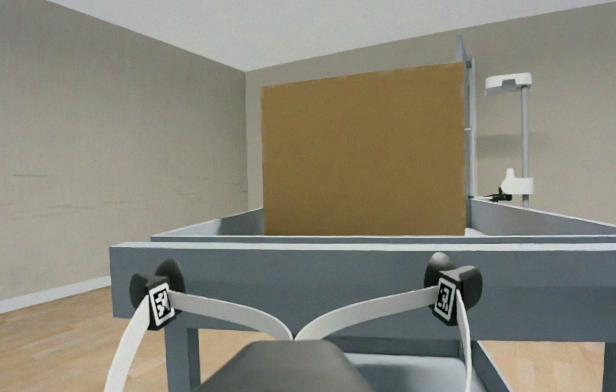

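move:
  blocking: false
  r2: {"base": {"rotate_rad": -0.075}, "pace": "slow"}
  cameras: []

wait:
  seconds: 2
  cameras: ["r2_wrist_camera"]

Scene clock: 4476.50 s.
move: r2 moving
r1.base_odometry: x=-1.884 y=-0.848 heading=+0.804
r1.turned_by_wheels: +0.000
r1.turned_by_imu: +0.000
r1.base_tilt: forward=-1.6 right=+1.2
r1.lidar_m: 1.03 0.35 0.31 3.17 3.35 4.69 1.98 2.14 1.57 1.52 1.49 1.07
r1.base_status: not commanded
r1.joint_positions: lift_m=+0.583 arm_m=+0.000 wrist_yaw_rad=+1.637 wrist_pitch_rad=+0.002 wrist_roll_rad=+0.000 gripper_m=-0.024
r1.joint_status: not commanded
r1.measured_speeds: translate_m=+0.000 strafe_m=+0.000 rotate_rad=+0.000 lift_m=+0.000 arm_m=+0.000 wrist_yaw_rad=+0.000 wrist_pitch_rad=+0.000 wrist_roll_rad=+0.000
r1.motor_effort: lift_m=+13(13) arm_m=-3(4) wheel_0=+7(8) wheel_1=-4(4) wheel_2=+1(1)
r1.servo_current: wrist_yaw_rad=33(59) wrist_pitch_rad=46(46) wrist_roll_rad=52(65) gripper_m=72(72)
r1.contact_limits: strafe_m 0.7
r1.hand_pose: x=+0.2389 y=+0.2936 z=+0.7611 quat_wxyz=(+0.683, -0.001, +0.001, +0.730) (m; r1's base frame)
r1.wrist_depth_mm: - - 246 178 242 240 238 / - - 247 243 242 240 239 / - - 246 179 243 242 240 / - - 248 244 244 242 241 / - - 249 179 244 243 240 / - - 248 180 245 243 242 / 1921 1756 249 180 245 243 242
r2.base_odometry: x=-1.564 y=+1.503 heading=-2.189
r2.turned_by_wheels: -0.073
r2.turned_by_imu: -0.070
r2.base_tilt: forward=-0.6 right=+0.0
r2.lidar_m: 0.48 3.52 3.20 2.44 1.65 1.49 1.54 1.58 1.44 1.49 1.88 0.53
r2.base_status: rotate_rad moving
r2.joint_positions: lift_m=+0.682 arm_m=+0.000 wrist_yaw_rad=-0.003 wrist_pitch_rad=+0.003 wrist_roll_rad=+0.002 gripper_m=+0.140
r2.joint_status: not commanded
r2.measured_speeds: translate_m=+0.000 strafe_m=+0.000 rotate_rad=-0.061 lift_m=+0.000 arm_m=+0.000 wrist_yaw_rad=+0.000 wrist_pitch_rad=+0.000 wrist_roll_rad=+0.000
r2.motor_effort: lift_m=+18(18) arm_m=+5(6) wheel_0=+7(10) wheel_1=+5(7) wheel_2=+6(9)
r2.servo_current: wrist_yaw_rad=46(59) wrist_pitch_rad=39(46) wrist_roll_rad=52(52) gripper_m=52(59)
r2.hand_pose: x=+0.4589 y=-0.0882 z=+0.8592 quat_wxyz=(+1.000, +0.001, +0.002, -0.001) (m; r2's base frame)
r2.wrist_depth_mm: - - - - - - - / - - - 585 549 - - / - - - 574 539 - - / - - - 580 544 - - / - 293 283 279 272 264 260 / - 297 343 336 329 320 317 / - 384 1983 112 - 1921 347
pictures: none
No camera images: "cameras" was empty.

Scene clock: 4476.83 s.
earlier move: r2 done
r1.base_odometry: x=-1.884 y=-0.848 heading=+0.804
r1.turned_by_wheels: +0.000
r1.turned_by_imu: +0.000
r1.base_tilt: forward=-1.6 right=+1.2
r1.lidar_m: 1.03 0.35 0.32 3.18 3.35 4.73 1.99 2.13 1.57 1.52 1.46 1.11
r1.base_status: not commanded
r1.joint_positions: lift_m=+0.583 arm_m=+0.000 wrist_yaw_rad=+1.637 wrist_pitch_rad=+0.002 wrist_roll_rad=+0.000 gripper_m=-0.024
r1.joint_status: not commanded
r1.measured_speeds: translate_m=+0.000 strafe_m=+0.000 rotate_rad=+0.000 lift_m=+0.000 arm_m=+0.000 wrist_yaw_rad=+0.000 wrist_pitch_rad=+0.000 wrist_roll_rad=+0.000
r1.motor_effort: lift_m=+13(13) arm_m=-3(4) wheel_0=+7(8) wheel_1=-4(4) wheel_2=+1(1)
r1.servo_current: wrist_yaw_rad=52(65) wrist_pitch_rad=39(46) wrist_roll_rad=52(65) gripper_m=72(72)
r1.contact_limits: strafe_m 0.7
r1.hand_pose: x=+0.2389 y=+0.2936 z=+0.7611 quat_wxyz=(+0.683, -0.001, +0.001, +0.730) (m; r1's base frame)
r1.wrist_depth_mm: - - 246 179 242 240 238 / - - 246 244 242 240 240 / - - 247 179 243 241 239 / - - 248 245 244 241 241 / - - 248 179 244 242 241 / - - 249 180 243 243 241 / 1983 1708 249 180 245 243 242
r2.base_odometry: x=-1.564 y=+1.503 heading=-2.190
r2.turned_by_wheels: -0.001
r2.turned_by_imu: -0.001
r2.base_tilt: forward=-0.7 right=+0.0
r2.lidar_m: 0.48 3.49 3.21 2.46 1.60 1.49 1.53 1.57 1.43 1.50 1.89 0.50
r2.base_status: done
r2.joint_positions: lift_m=+0.682 arm_m=+0.000 wrist_yaw_rad=-0.003 wrist_pitch_rad=+0.003 wrist_roll_rad=+0.002 gripper_m=+0.140
r2.joint_status: not commanded
r2.measured_speeds: translate_m=+0.000 strafe_m=+0.000 rotate_rad=+0.000 lift_m=+0.000 arm_m=+0.000 wrist_yaw_rad=+0.000 wrist_pitch_rad=+0.000 wrist_roll_rad=+0.000
r2.motor_effort: lift_m=+18(18) arm_m=+6(6) wheel_0=+3(10) wheel_1=+5(7) wheel_2=+6(9)
r2.servo_current: wrist_yaw_rad=46(65) wrist_pitch_rad=39(46) wrist_roll_rad=46(52) gripper_m=59(59)
r2.hand_pose: x=+0.4589 y=-0.0882 z=+0.8592 quat_wxyz=(+1.000, +0.001, +0.002, -0.001) (m; r2's base frame)
r2.wrist_depth_mm: - - - - - - - / - - - 580 539 - - / - - - 574 539 - - / - - - 574 535 - - / - 294 283 279 273 264 259 / - 298 345 336 329 320 319 / 1921 387 1983 112 - 1921 347
wait: 0.33 of 2 s (r2 has come to rest)
pictures: r2_wrist_camera
Images, in order (width x height): r2_wrist_camera 616x392.

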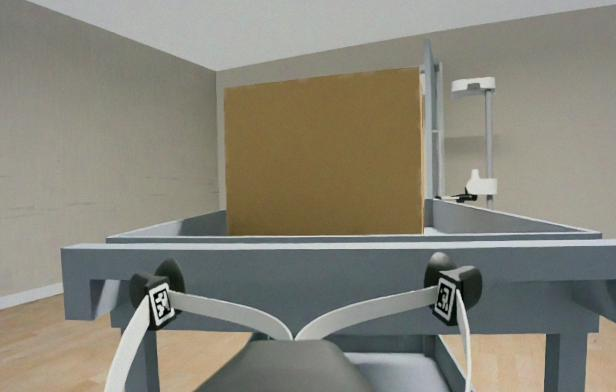

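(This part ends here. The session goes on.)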